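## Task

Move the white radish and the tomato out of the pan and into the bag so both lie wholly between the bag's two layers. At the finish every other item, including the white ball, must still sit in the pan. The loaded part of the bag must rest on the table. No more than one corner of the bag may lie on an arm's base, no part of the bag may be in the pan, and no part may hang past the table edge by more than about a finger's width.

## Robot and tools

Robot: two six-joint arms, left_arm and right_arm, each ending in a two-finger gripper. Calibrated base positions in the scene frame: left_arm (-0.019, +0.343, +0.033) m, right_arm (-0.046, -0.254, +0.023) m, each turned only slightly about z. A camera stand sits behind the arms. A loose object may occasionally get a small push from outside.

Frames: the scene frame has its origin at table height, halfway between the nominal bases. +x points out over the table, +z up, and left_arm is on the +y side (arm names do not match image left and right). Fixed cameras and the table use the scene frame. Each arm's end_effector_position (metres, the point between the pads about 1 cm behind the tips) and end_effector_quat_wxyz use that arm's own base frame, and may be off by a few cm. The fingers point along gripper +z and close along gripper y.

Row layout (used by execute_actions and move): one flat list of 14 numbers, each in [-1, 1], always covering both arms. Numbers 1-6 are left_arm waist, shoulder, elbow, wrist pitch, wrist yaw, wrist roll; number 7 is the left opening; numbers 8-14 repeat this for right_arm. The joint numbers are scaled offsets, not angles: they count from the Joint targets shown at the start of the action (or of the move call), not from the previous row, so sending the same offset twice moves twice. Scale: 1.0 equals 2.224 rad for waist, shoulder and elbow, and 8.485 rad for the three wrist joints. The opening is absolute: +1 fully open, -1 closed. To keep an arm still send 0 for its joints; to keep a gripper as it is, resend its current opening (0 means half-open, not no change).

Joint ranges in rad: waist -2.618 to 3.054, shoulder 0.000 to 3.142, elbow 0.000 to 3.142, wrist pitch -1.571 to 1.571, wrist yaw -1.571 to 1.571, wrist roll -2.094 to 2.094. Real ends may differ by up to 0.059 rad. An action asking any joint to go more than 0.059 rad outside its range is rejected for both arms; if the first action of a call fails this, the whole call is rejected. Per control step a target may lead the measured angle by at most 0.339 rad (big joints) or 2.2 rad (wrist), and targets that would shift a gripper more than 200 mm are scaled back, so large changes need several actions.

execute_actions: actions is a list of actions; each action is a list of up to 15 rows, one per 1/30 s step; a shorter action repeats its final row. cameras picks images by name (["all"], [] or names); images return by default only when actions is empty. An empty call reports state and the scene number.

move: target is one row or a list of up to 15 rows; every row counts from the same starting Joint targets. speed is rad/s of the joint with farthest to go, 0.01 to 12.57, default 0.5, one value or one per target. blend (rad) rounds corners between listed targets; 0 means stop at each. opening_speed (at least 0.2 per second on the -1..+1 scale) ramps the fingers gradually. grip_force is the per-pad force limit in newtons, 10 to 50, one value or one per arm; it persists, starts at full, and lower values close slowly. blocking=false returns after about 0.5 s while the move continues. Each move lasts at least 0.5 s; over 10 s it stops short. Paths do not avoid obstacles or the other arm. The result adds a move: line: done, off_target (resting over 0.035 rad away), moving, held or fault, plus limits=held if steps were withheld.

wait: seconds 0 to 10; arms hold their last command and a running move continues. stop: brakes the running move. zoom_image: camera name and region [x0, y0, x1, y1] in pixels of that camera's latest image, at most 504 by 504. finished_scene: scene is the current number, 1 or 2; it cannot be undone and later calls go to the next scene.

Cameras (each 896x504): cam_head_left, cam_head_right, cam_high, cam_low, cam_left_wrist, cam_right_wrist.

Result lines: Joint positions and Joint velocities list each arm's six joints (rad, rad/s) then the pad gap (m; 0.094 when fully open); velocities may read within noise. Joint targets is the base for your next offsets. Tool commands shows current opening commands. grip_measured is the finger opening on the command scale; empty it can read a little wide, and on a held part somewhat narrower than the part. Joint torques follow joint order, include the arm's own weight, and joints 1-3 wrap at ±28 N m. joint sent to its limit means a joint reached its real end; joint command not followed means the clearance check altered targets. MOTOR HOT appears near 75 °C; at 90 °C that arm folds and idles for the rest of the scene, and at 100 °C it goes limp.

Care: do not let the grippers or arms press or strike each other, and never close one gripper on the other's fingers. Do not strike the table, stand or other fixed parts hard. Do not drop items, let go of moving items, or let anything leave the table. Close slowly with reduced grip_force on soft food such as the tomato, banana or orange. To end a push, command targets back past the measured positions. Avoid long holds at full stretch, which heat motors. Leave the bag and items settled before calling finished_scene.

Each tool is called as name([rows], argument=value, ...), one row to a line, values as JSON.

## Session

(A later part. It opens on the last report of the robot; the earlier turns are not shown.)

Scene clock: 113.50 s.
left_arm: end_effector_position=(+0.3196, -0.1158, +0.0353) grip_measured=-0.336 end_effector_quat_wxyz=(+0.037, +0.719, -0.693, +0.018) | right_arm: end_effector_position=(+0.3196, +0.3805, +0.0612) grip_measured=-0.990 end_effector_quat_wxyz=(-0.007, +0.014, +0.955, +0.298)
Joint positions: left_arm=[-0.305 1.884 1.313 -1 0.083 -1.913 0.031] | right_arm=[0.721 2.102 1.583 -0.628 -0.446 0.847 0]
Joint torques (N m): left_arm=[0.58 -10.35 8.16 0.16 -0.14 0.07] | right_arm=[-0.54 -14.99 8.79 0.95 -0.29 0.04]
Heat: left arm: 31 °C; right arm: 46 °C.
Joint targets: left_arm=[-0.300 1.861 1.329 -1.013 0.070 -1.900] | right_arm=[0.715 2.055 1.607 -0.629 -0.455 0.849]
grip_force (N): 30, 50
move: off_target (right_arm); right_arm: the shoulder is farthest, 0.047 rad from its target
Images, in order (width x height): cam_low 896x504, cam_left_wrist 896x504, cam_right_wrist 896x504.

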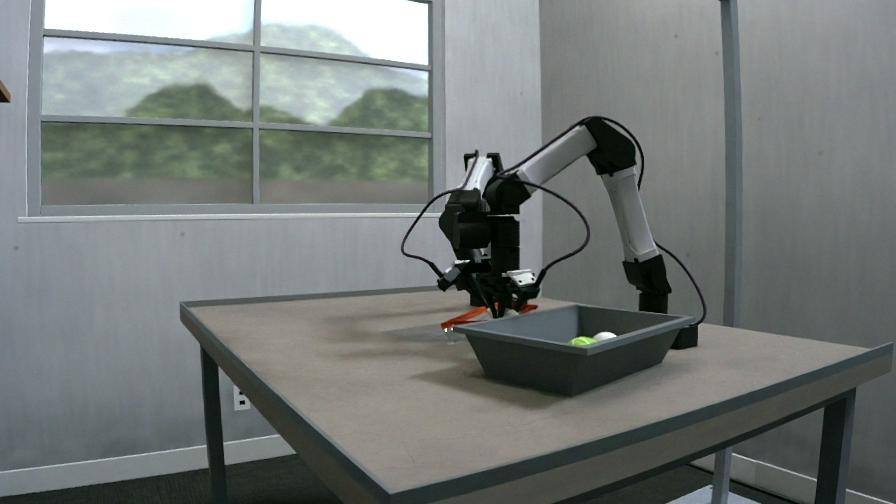

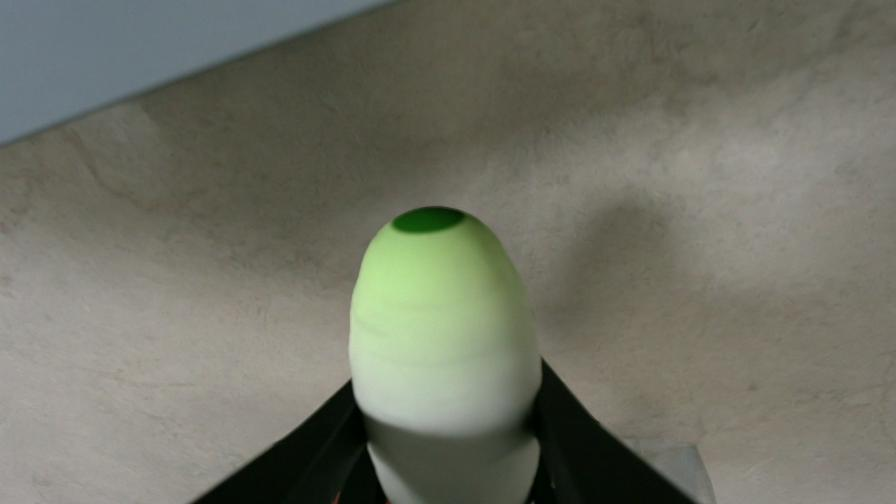

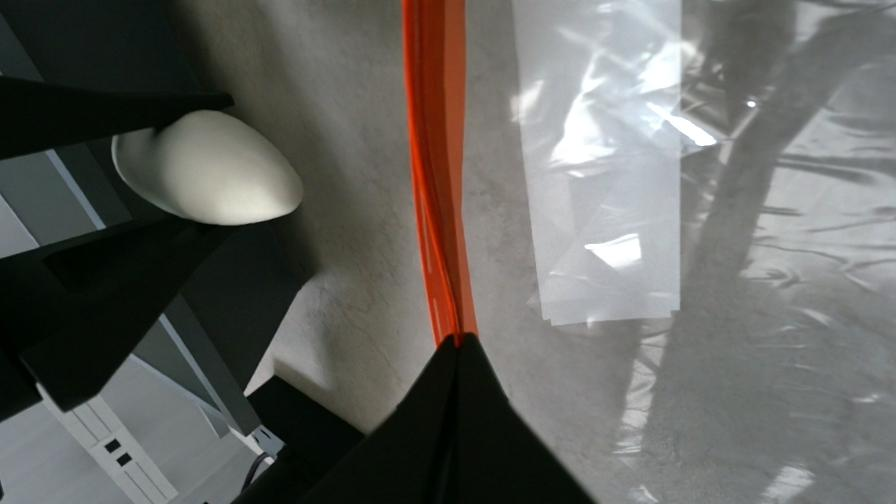

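move(target=[0,0,0,0,0,0,-0.6,-0.0144,-0.0292,-0.0423,0.0005,0,-0.0015,-1], speed=0.3, cameras=["cam_right_wrist","cam_left_wrist","cam_low"])

zoom_image(camera="cam_low", region=[360, 210, 560, 350])

zoom_image(camera="cam_right_wrist", region=[300, 0, 680, 380])

Scene clock: 115.00 s.
left_arm: end_effector_position=(+0.3196, -0.1158, +0.0353) grip_measured=-0.336 end_effector_quat_wxyz=(+0.037, +0.719, -0.693, +0.018) | right_arm: end_effector_position=(+0.3203, +0.3592, +0.0659) grip_measured=-0.990 end_effector_quat_wxyz=(-0.005, +0.030, +0.955, +0.295)
Joint positions: left_arm=[-0.305 1.884 1.313 -1 0.083 -1.913 0.031] | right_arm=[0.686 2.044 1.517 -0.63 -0.446 0.845 0]
Joint torques (N m): left_arm=[0.58 -10.35 8.16 0.16 -0.14 0.07] | right_arm=[-0.27 -15.1 6.08 1.01 -0.29 -0.09]
Heat: left arm: 32 °C; right arm: 47 °C.
Joint targets: left_arm=[-0.300 1.861 1.329 -1.013 0.070 -1.900] | right_arm=[0.683 1.990 1.513 -0.625 -0.455 0.836]
grip_force (N): 30, 50
move: off_target (right_arm); right_arm: the shoulder is farthest, 0.054 rad from its target
Images, in order (width x height): cam_low 896x504, cam_left_wrist 896x504, cam_right_wrist 896x504.

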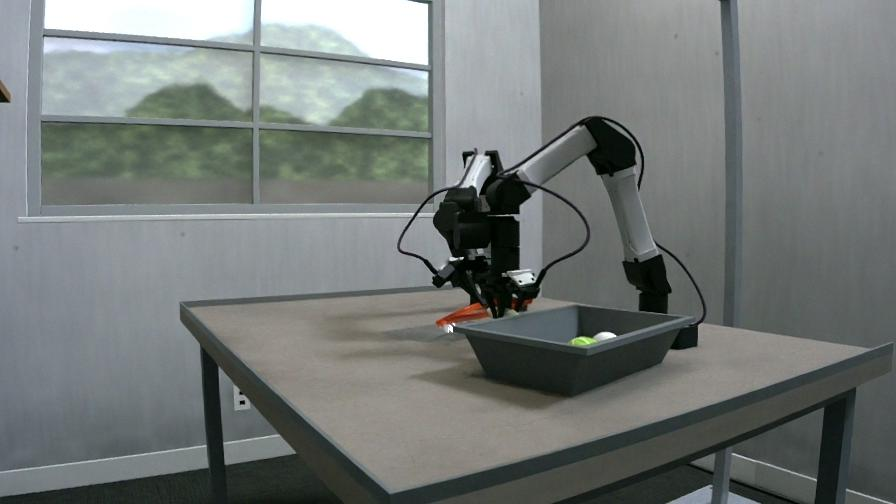

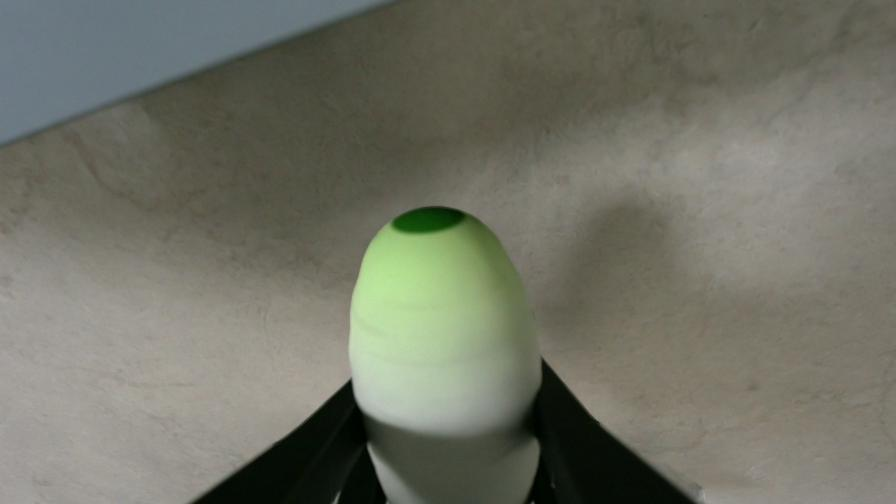

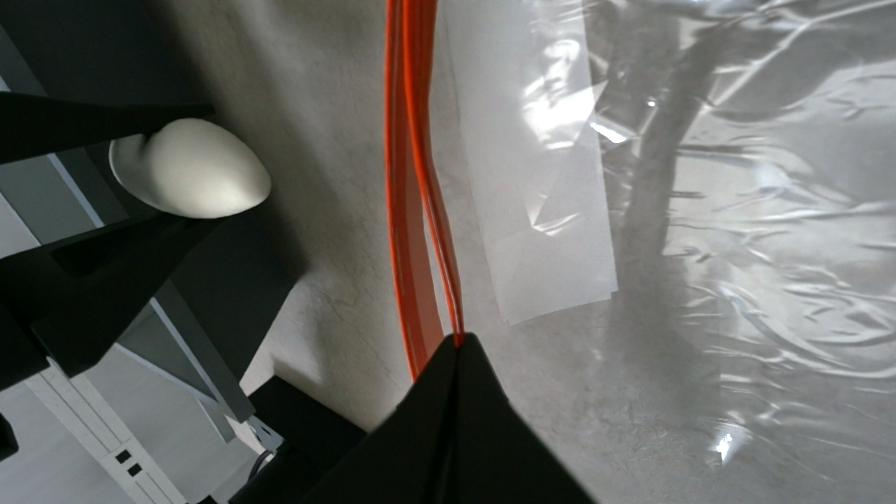

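Scaled by 2.520 from the camera's 896x504 image, which has a finer 1280x720 frame.

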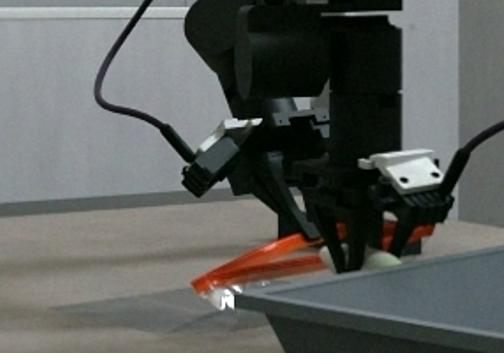

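Scaled by 1.326 from the camera's 896x504 image, which has a finer 1280x720 frame.

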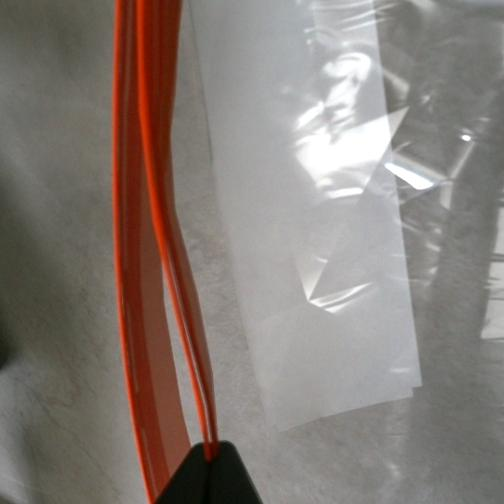

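move([
  [-0.0202,0.0351,0.0351,-0.0032,0,-0.0053,-0.6,0,0,0,0,0,0,-1],
  [-0.0481,0.0576,0.0459,0.0027,0,-0.0126,-0.6,0,0,0,0,0,0,-1],
], speed=0.25, blend=[0.02,0], cameras=["cam_right_wrist","cam_left_wrist","cam_low"])

zoom_image(camera="cam_low", region=[360, 210, 560, 350])

zoom_image(camera="cam_right_wrist", region=[250, 0, 630, 380])

Scene clock: 117.57 s.
left_arm: end_effector_position=(+0.3296, -0.1577, +0.0295) grip_measured=-0.336 end_effector_quat_wxyz=(+0.037, +0.712, -0.701, +0.020) | right_arm: end_effector_position=(+0.3203, +0.3592, +0.0659) grip_measured=-0.990 end_effector_quat_wxyz=(-0.005, +0.030, +0.955, +0.295)
Joint positions: left_arm=[-0.407 1.973 1.411 -1 0.083 -1.994 0.031] | right_arm=[0.686 2.044 1.517 -0.63 -0.446 0.844 0]
Joint torques (N m): left_arm=[0.16 -8.08 8.58 0.42 -0.13 -0.15] | right_arm=[-0.31 -15.1 6.08 1.01 -0.29 -0.07]
Heat: left arm: 32 °C; right arm: 48 °C.
Joint targets: left_arm=[-0.408 1.989 1.432 -0.990 0.070 -2.007] | right_arm=[0.683 1.990 1.513 -0.625 -0.455 0.836]
grip_force (N): 30, 50
move: off_target (right_arm); right_arm: the shoulder is farthest, 0.054 rad from its target
Images, in order (width x height): cam_low 896x504, cam_left_wrist 896x504, cam_right_wrist 896x504.

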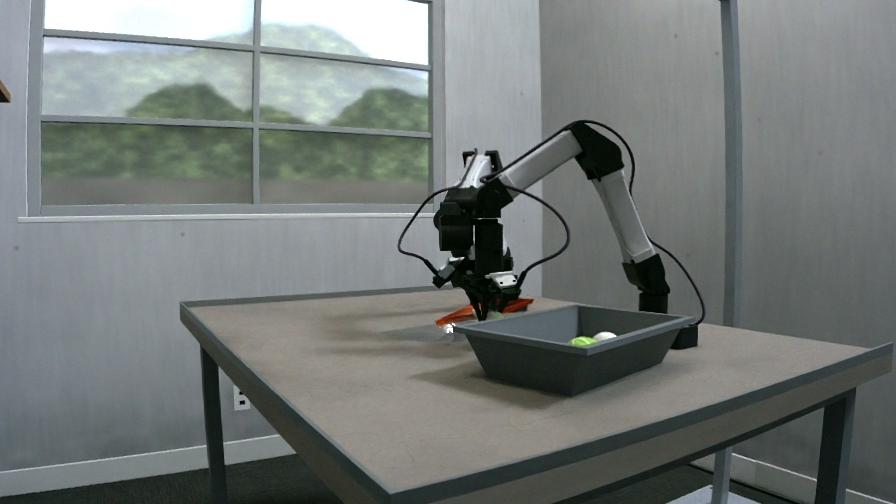

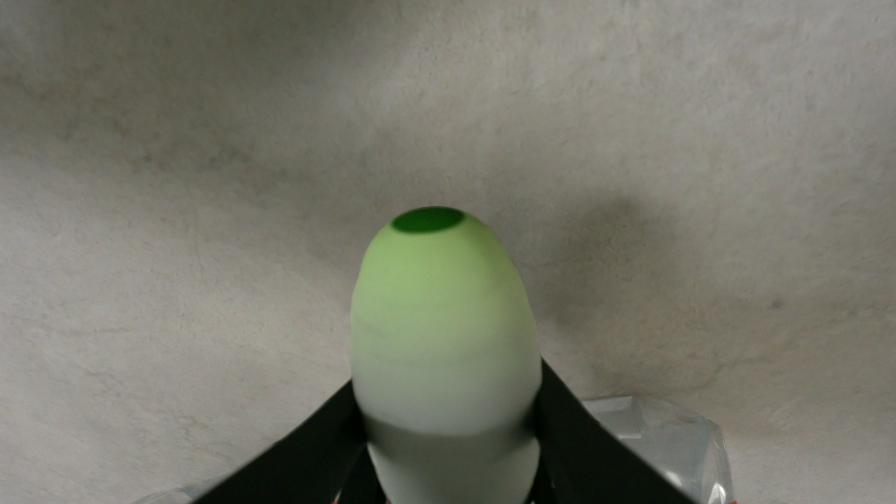

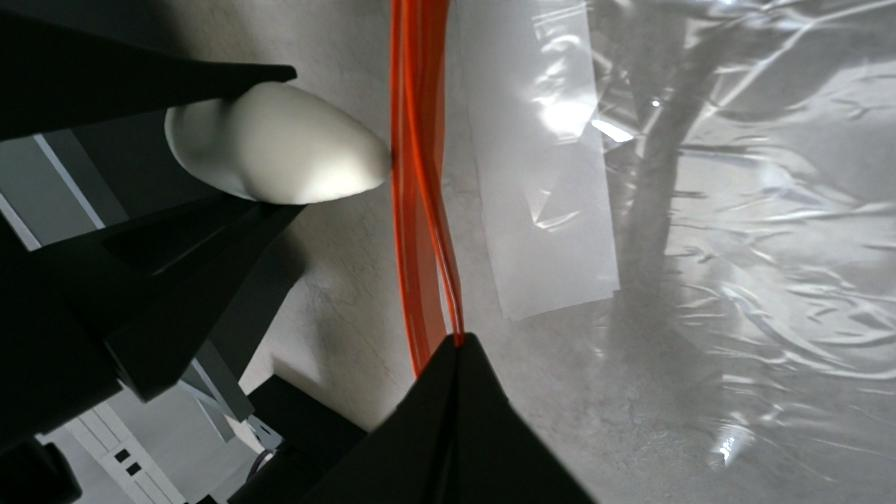

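Scaled by 2.520 from the camera's 896x504 image, which has a finer 1280x720 frame.

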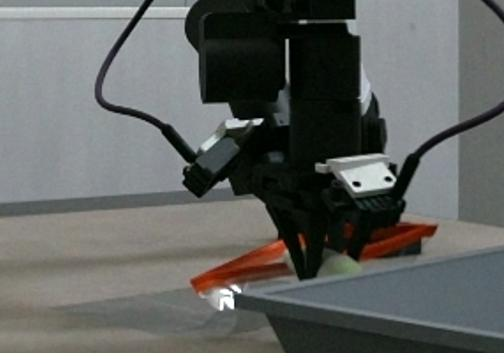

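Scaled by 1.326 from the camera's 896x504 image, which has a finer 1280x720 frame.

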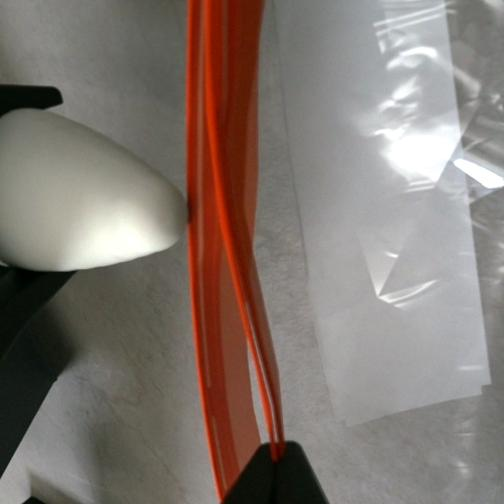

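move(target=[-0.0171,0.0072,0.0247,-0.008,0,-0.0039,-0.6,0,0,0,0,0,0,-1], speed=0.2, cameras=["cam_right_wrist","cam_left_wrist","cam_low"])

zoom_image(camera="cam_right_wrist", region=[300, 50, 560, 310])

zoom_image(camera="cam_low", region=[410, 260, 560, 350])

Scene clock: 119.37 s.
left_arm: end_effector_position=(+0.3288, -0.1714, +0.0387) grip_measured=-0.336 end_effector_quat_wxyz=(+0.038, +0.712, -0.701, +0.017) | right_arm: end_effector_position=(+0.3203, +0.3592, +0.0659) grip_measured=-0.990 end_effector_quat_wxyz=(-0.005, +0.030, +0.955, +0.295)
Joint positions: left_arm=[-0.442 1.984 1.466 -1.045 0.083 -2.027 0.031] | right_arm=[0.686 2.044 1.517 -0.63 -0.446 0.844 0]
Joint torques (N m): left_arm=[-0.08 -7.86 8.62 0.19 -0.14 -0.17] | right_arm=[-0.31 -15.12 6.08 1.01 -0.29 -0.08]
Heat: left arm: 32 °C; right arm: 48 °C.
Joint targets: left_arm=[-0.445 2.005 1.487 -1.058 0.070 -2.040] | right_arm=[0.683 1.990 1.513 -0.625 -0.455 0.836]
grip_force (N): 30, 50
move: off_target (right_arm); right_arm: the shoulder is farthest, 0.054 rad from its target
Images, in order (width x height): cam_low 896x504, cam_left_wrist 896x504, cam_right_wrist 896x504.

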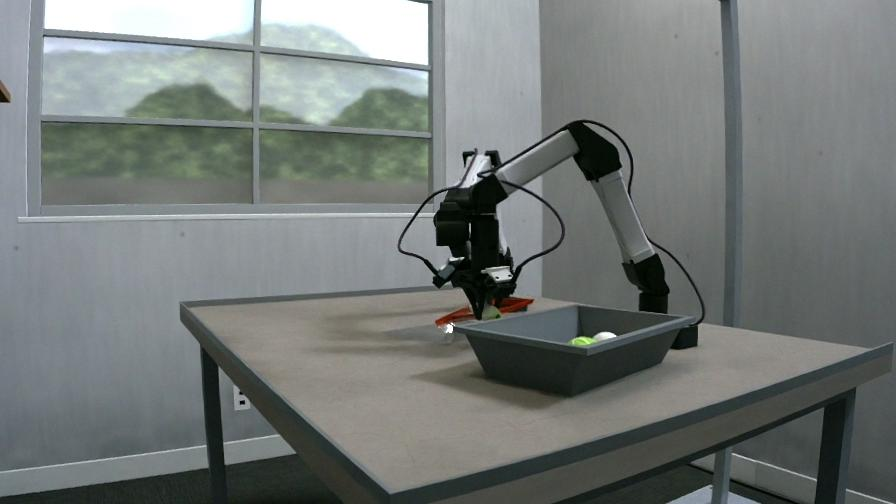

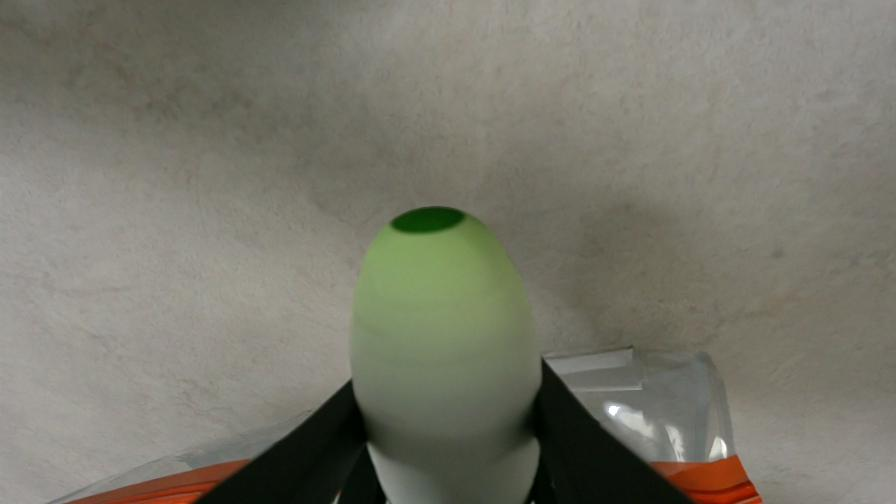

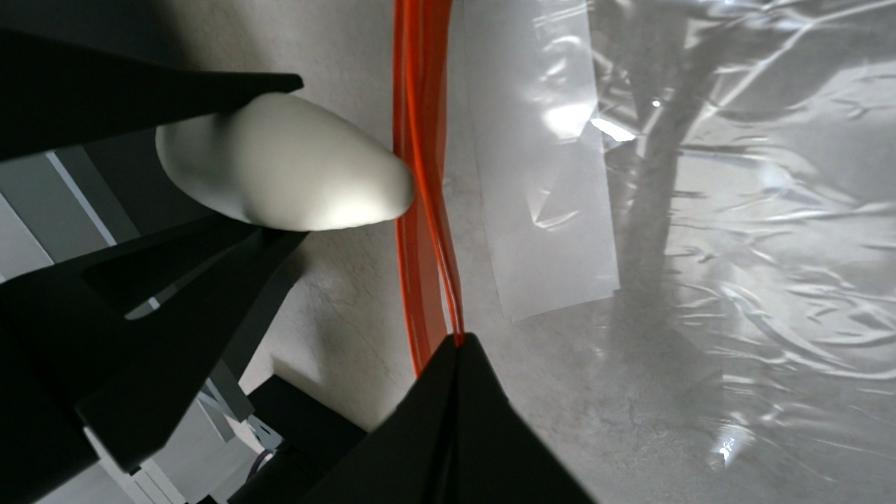

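Scaled by 1.938 from the camera's 896x504 image, which has a finer 1280x720 frame.

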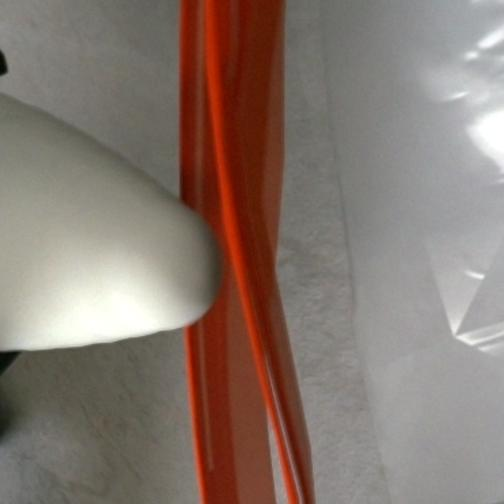

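Scaled by 3.360 from the camera's 896x504 image, which has a finer 1280x720 frame.

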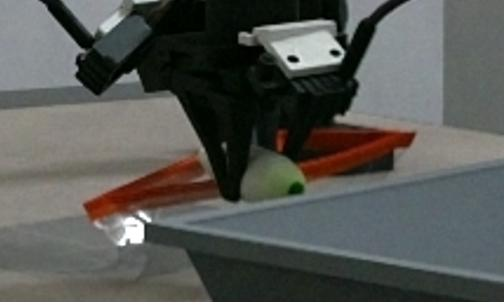

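move(target=[-0.0081,0.013,-0.0211,0.0094,0,-0.0024,-0.6,0,0,0,0,0,0,-1], speed=0.2, cameras=["cam_right_wrist","cam_left_wrist","cam_low"])

zoom_image(camera="cam_right_wrist", region=[300, 50, 560, 310])

zoom_image(camera="cam_low", region=[410, 260, 560, 350])

Scene clock: 121.23 s.
left_arm: end_effector_position=(+0.3317, -0.1792, +0.0239) grip_measured=-0.336 end_effector_quat_wxyz=(+0.037, +0.713, -0.700, +0.021) | right_arm: end_effector_position=(+0.3203, +0.3592, +0.0659) grip_measured=-0.990 end_effector_quat_wxyz=(-0.005, +0.030, +0.955, +0.295)
Joint positions: left_arm=[-0.457 2.015 1.45 -0.989 0.083 -2.048 0.031] | right_arm=[0.686 2.044 1.517 -0.63 -0.446 0.844 0]
Joint torques (N m): left_arm=[-0.29 -8.27 5.56 0.43 -0.13 -0.14] | right_arm=[-0.31 -15.12 6.05 1.01 -0.29 -0.07]
Heat: left arm: 32 °C; right arm: 48 °C.
Joint targets: left_arm=[-0.464 2.034 1.440 -0.978 0.070 -2.060] | right_arm=[0.683 1.990 1.513 -0.625 -0.455 0.836]
grip_force (N): 30, 50
move: off_target (right_arm); right_arm: the shoulder is farthest, 0.054 rad from its target
Images, in order (width x height): cam_low 896x504, cam_left_wrist 896x504, cam_right_wrist 896x504.

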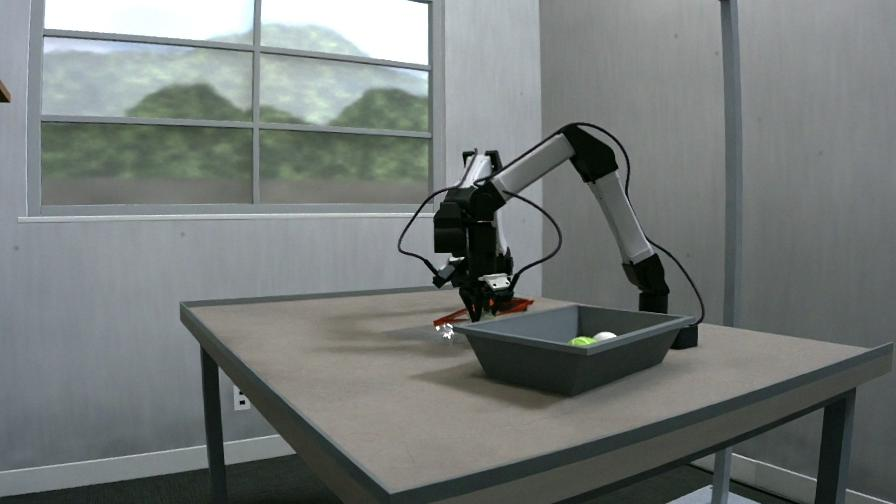

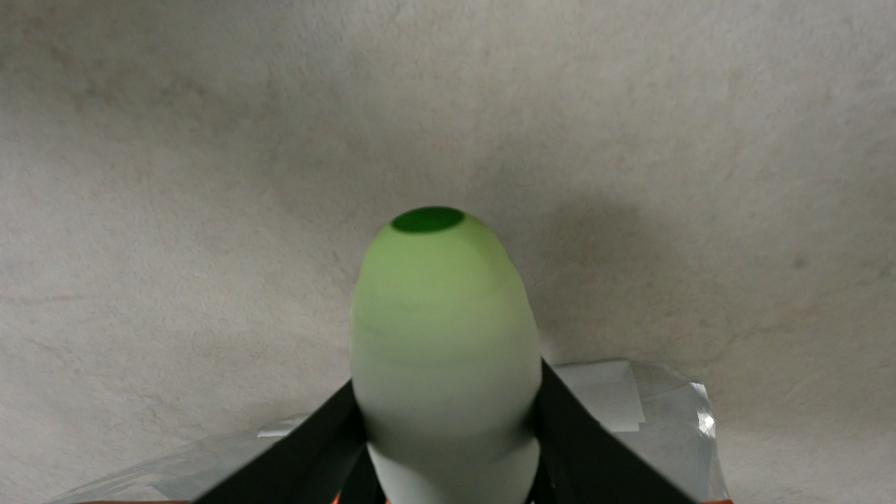

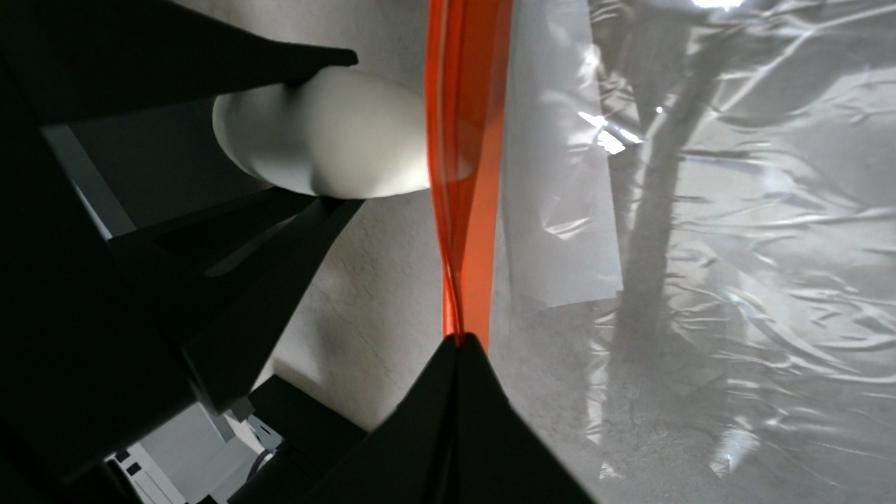

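Scaled by 1.938 from the camera's 896x504 image, which has a finer 1280x720 frame.

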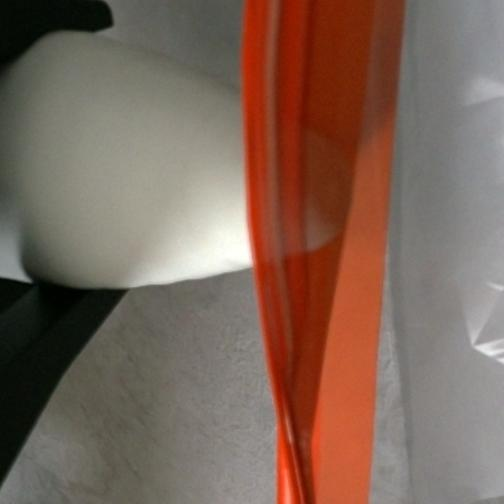

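Scaled by 3.360 from the camera's 896x504 image, which has a finer 1280x720 frame.

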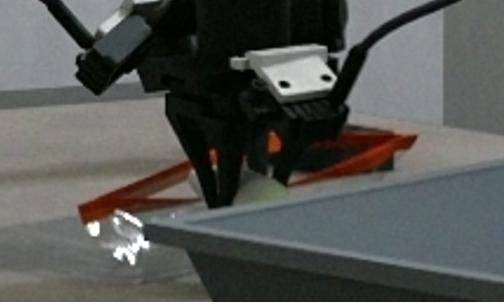

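move(target=[-0.018,0.0194,0.0269,0.001,0,-0.0035,-0.6,0,0,0,0,0,0,-1], speed=0.2, cameras=["cam_right_wrist","cam_left_wrist","cam_low"])

zoom_image(camera="cam_right_wrist", region=[340, 0, 640, 300])

zoom_image(camera="cam_low", region=[410, 260, 560, 350])

Scene clock: 122.63 s.
left_arm: end_effector_position=(+0.3313, -0.1969, +0.0164) grip_measured=-0.336 end_effector_quat_wxyz=(+0.038, +0.709, -0.704, +0.019) | right_arm: end_effector_position=(+0.3203, +0.3592, +0.0659) grip_measured=-0.990 end_effector_quat_wxyz=(-0.005, +0.030, +0.955, +0.295)
Joint positions: left_arm=[-0.499 2.056 1.48 -0.979 0.083 -2.077 0.031] | right_arm=[0.686 2.044 1.517 -0.63 -0.446 0.844 0]
Joint torques (N m): left_arm=[-0.16 -8.43 8.47 0.41 -0.13 -0.14] | right_arm=[-0.31 -15.1 6.05 1 -0.29 -0.08]
Heat: left arm: 32 °C; right arm: 48 °C.
Joint targets: left_arm=[-0.504 2.077 1.500 -0.970 0.070 -2.090] | right_arm=[0.683 1.990 1.513 -0.625 -0.455 0.836]
grip_force (N): 30, 50
move: off_target (right_arm); right_arm: the shoulder is farthest, 0.054 rad from its target
Images, in order (width x height): cam_low 896x504, cam_left_wrist 896x504, cam_right_wrist 896x504.

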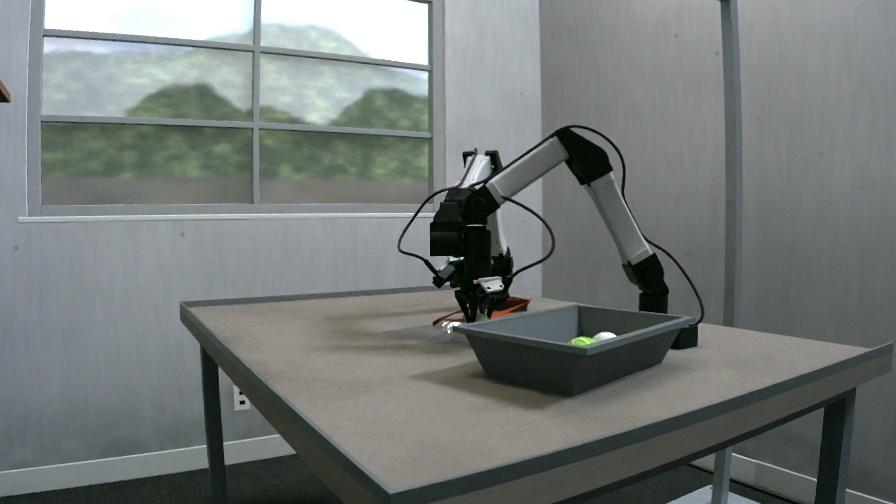

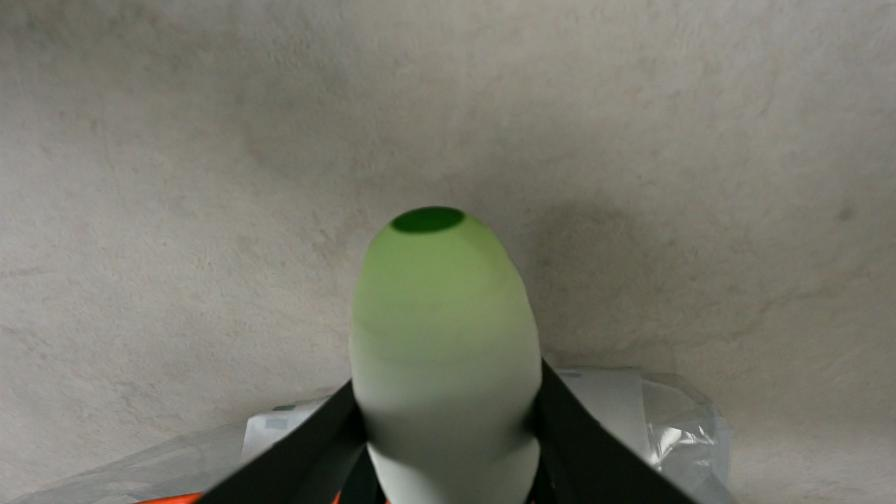

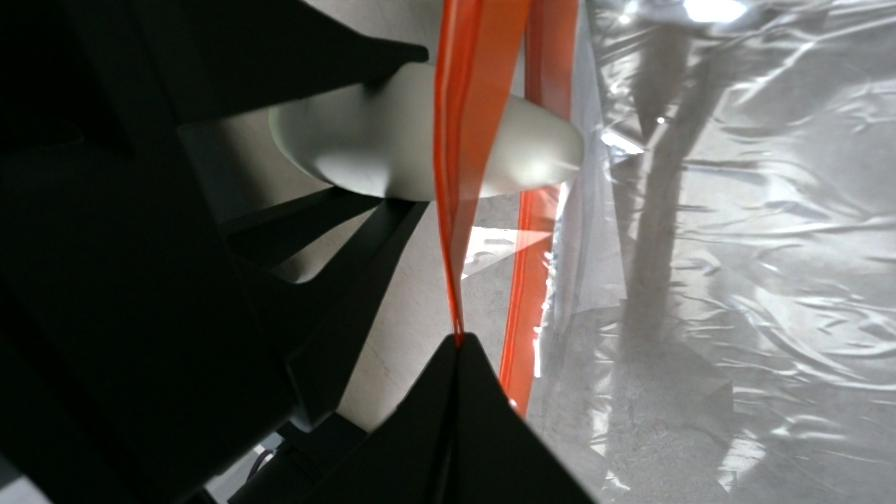

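Scaled by 1.680 from the camera's 896x504 image, which has a finer 1280x720 frame.

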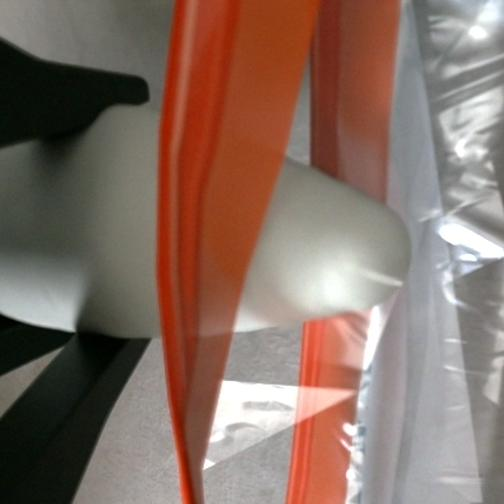

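Scaled by 3.360 from the camera's 896x504 image, which has a finer 1280x720 frame.

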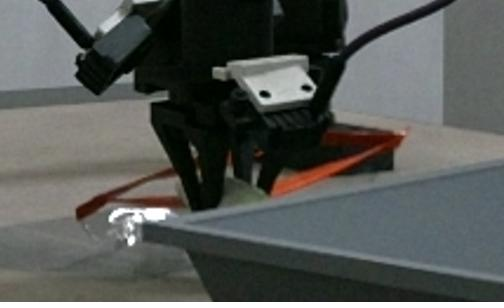

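move(target=[-0.0013,0.0157,-0.0301,0.0088,0,0,-0.6,0,0,0,0,0,0,-1], speed=0.15, cameras=["cam_right_wrist","cam_left_wrist","cam_low"])

zoom_image(camera="cam_low", region=[410, 260, 560, 350])

Scene clock: 125.03 s.
left_arm: end_effector_position=(+0.3323, -0.1974, -0.0062) grip_measured=-0.336 end_effector_quat_wxyz=(+0.038, +0.709, -0.704, +0.018) | right_arm: end_effector_position=(+0.3203, +0.3592, +0.0659) grip_measured=-0.990 end_effector_quat_wxyz=(-0.005, +0.030, +0.955, +0.295)
Joint positions: left_arm=[-0.499 2.094 1.442 -0.906 0.083 -2.078 0.031] | right_arm=[0.686 2.044 1.517 -0.63 -0.446 0.844 0]
Joint torques (N m): left_arm=[-0.36 -8.76 5.41 0.42 -0.14 -0.14] | right_arm=[-0.29 -15.12 6.08 1.01 -0.28 -0.08]
Heat: left arm: 32 °C; right arm: 49 °C.
Joint targets: left_arm=[-0.507 2.112 1.433 -0.895 0.070 -2.090] | right_arm=[0.683 1.990 1.513 -0.625 -0.455 0.836]
grip_force (N): 30, 50
move: off_target (right_arm); right_arm: the shoulder is farthest, 0.054 rad from its target
Images, in order (width x height): cam_low 896x504, cam_left_wrist 896x504, cam_right_wrist 896x504.

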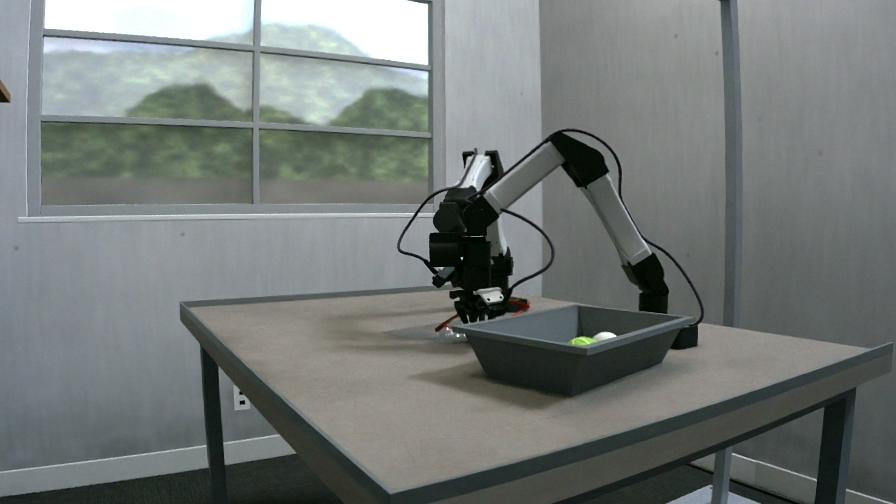

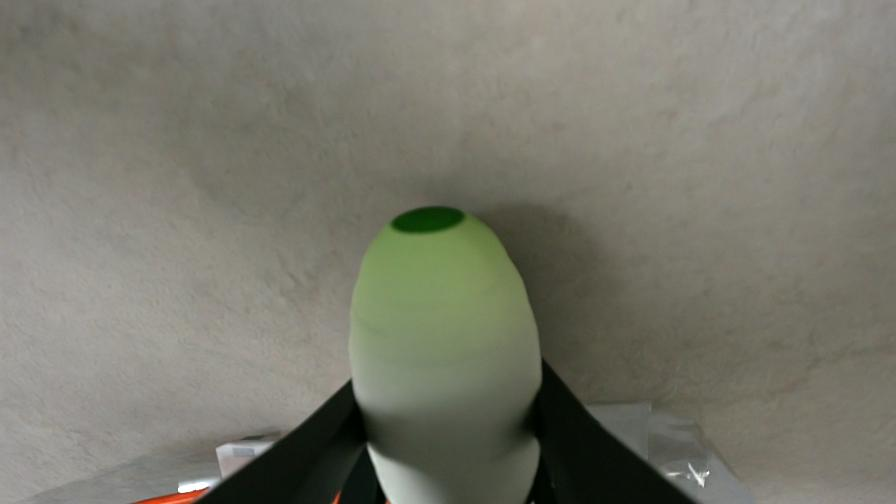

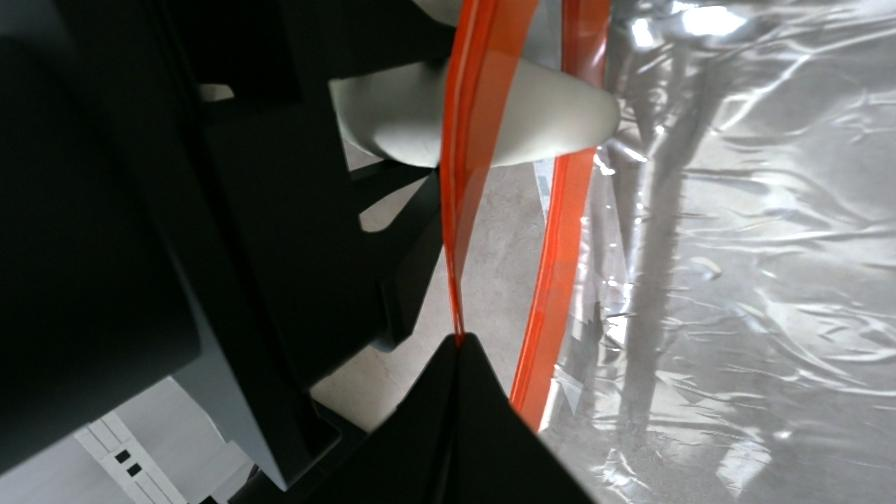

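Scaled by 3.360 from the camera's 896x504 image, which has a finer 1280x720 frame.

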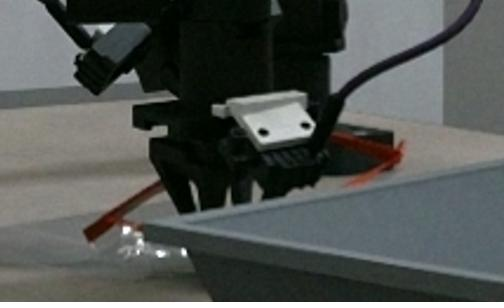

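move([
  [0,0,0,0,0,0,0.3,0,0,0,0,0,0,-1],
  [0.107,-0.0782,-0.1488,0.0407,0.0501,0.0224,0.3,0,0,0,0,0,0,-1],
], speed=0.3, opening_speed=1.0, cameras=["cam_right_wrist","cam_left_wrist","cam_low"])

zoom_image(camera="cam_low", region=[410, 240, 580, 360])

Scene clock: 131.53 s.
left_arm: end_effector_position=(+0.3291, -0.1755, -0.0131) grip_measured=+0.298 end_effector_quat_wxyz=(+0.175, +0.695, -0.674, +0.178) | right_arm: end_effector_position=(+0.3203, +0.3592, +0.0659) grip_measured=-0.990 end_effector_quat_wxyz=(-0.005, +0.030, +0.955, +0.295)
Joint positions: left_arm=[-0.273 1.965 1.113 -0.559 0.481 -1.913 0.061] | right_arm=[0.686 2.044 1.517 -0.63 -0.446 0.844 0]
Joint torques (N m): left_arm=[0.51 -10.92 4.93 0.75 0.36 0.07] | right_arm=[-0.29 -15.1 6.06 1.01 -0.29 -0.08]
Heat: left arm: 33 °C; right arm: 50 °C.
Joint targets: left_arm=[-0.269 1.938 1.102 -0.549 0.496 -1.900] | right_arm=[0.683 1.990 1.513 -0.625 -0.455 0.836]
grip_force (N): 30, 50
move: off_target (right_arm); right_arm: the shoulder is farthest, 0.054 rad from its target
Images, in order (width x height): cam_low 896x504, cam_left_wrist 896x504, cam_right_wrist 896x504.

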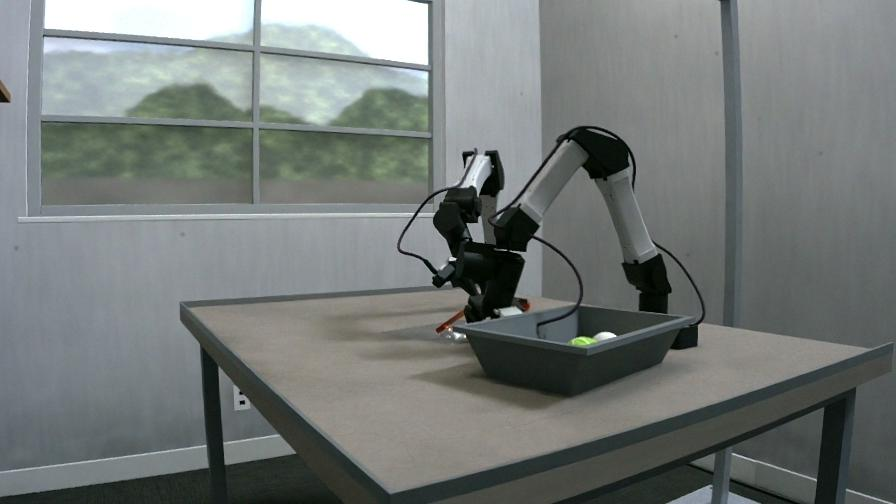

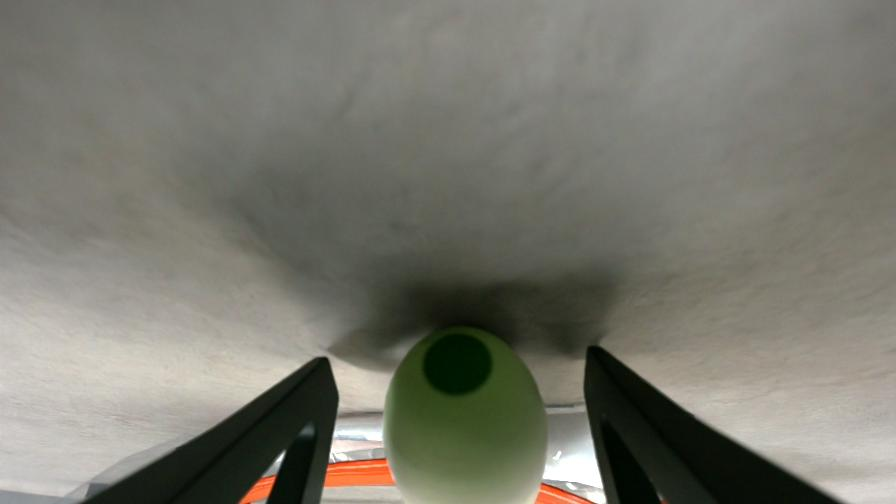

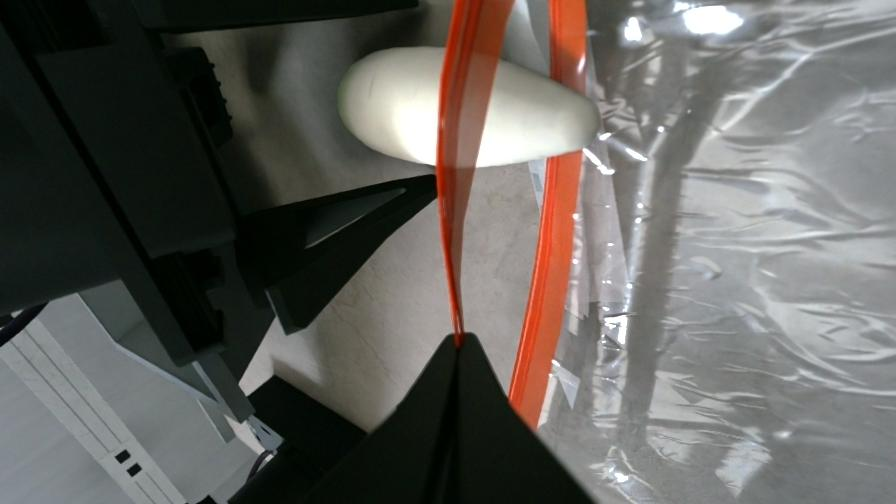

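Scaled by 2.965 from the camera's 896x504 image, which has a finer 1280x720 frame.

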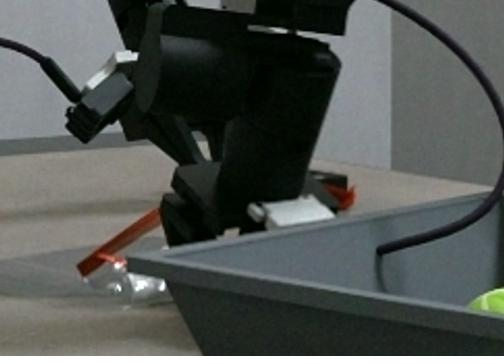

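move(target=[0,0,0,0,0,0,-0.6,0,0,0,0,0,0,-1], opening_speed=1.0, cameras=["cam_left_wrist"])

Scene clock: 133.77 s.
left_arm: end_effector_position=(+0.3292, -0.1756, -0.0130) grip_measured=-0.336 end_effector_quat_wxyz=(+0.175, +0.695, -0.675, +0.178) | right_arm: end_effector_position=(+0.3203, +0.3592, +0.0659) grip_measured=-0.990 end_effector_quat_wxyz=(-0.005, +0.030, +0.955, +0.295)
Joint positions: left_arm=[-0.273 1.965 1.113 -0.558 0.481 -1.912 0.031] | right_arm=[0.686 2.044 1.517 -0.63 -0.446 0.844 0]
Joint torques (N m): left_arm=[0.54 -10.89 4.93 0.75 0.36 0.07] | right_arm=[-0.31 -15.12 6.06 1.01 -0.29 -0.07]
Heat: left arm: 34 °C; right arm: 50 °C.
Joint targets: left_arm=[-0.269 1.938 1.102 -0.550 0.495 -1.900] | right_arm=[0.683 1.990 1.513 -0.625 -0.455 0.836]
grip_force (N): 30, 50
move: off_target (right_arm); right_arm: the shoulder is farthest, 0.054 rad from its target
Images, in order (width x height): cam_left_wrist 896x504.

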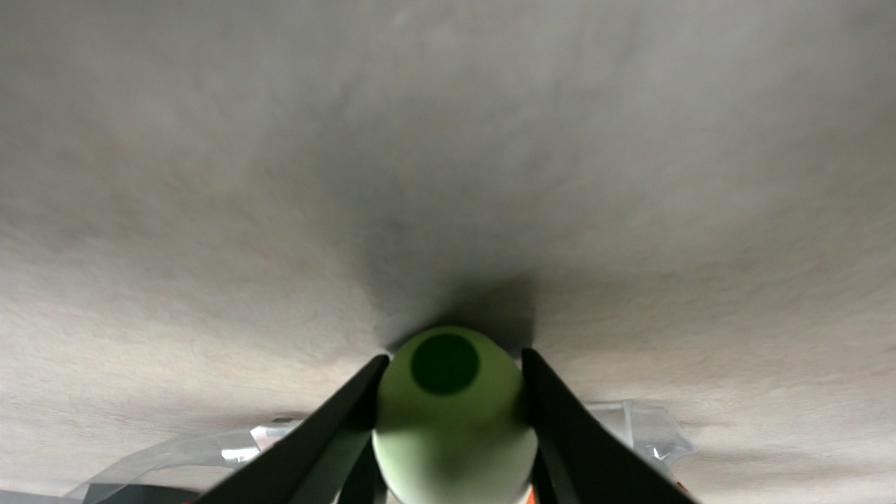

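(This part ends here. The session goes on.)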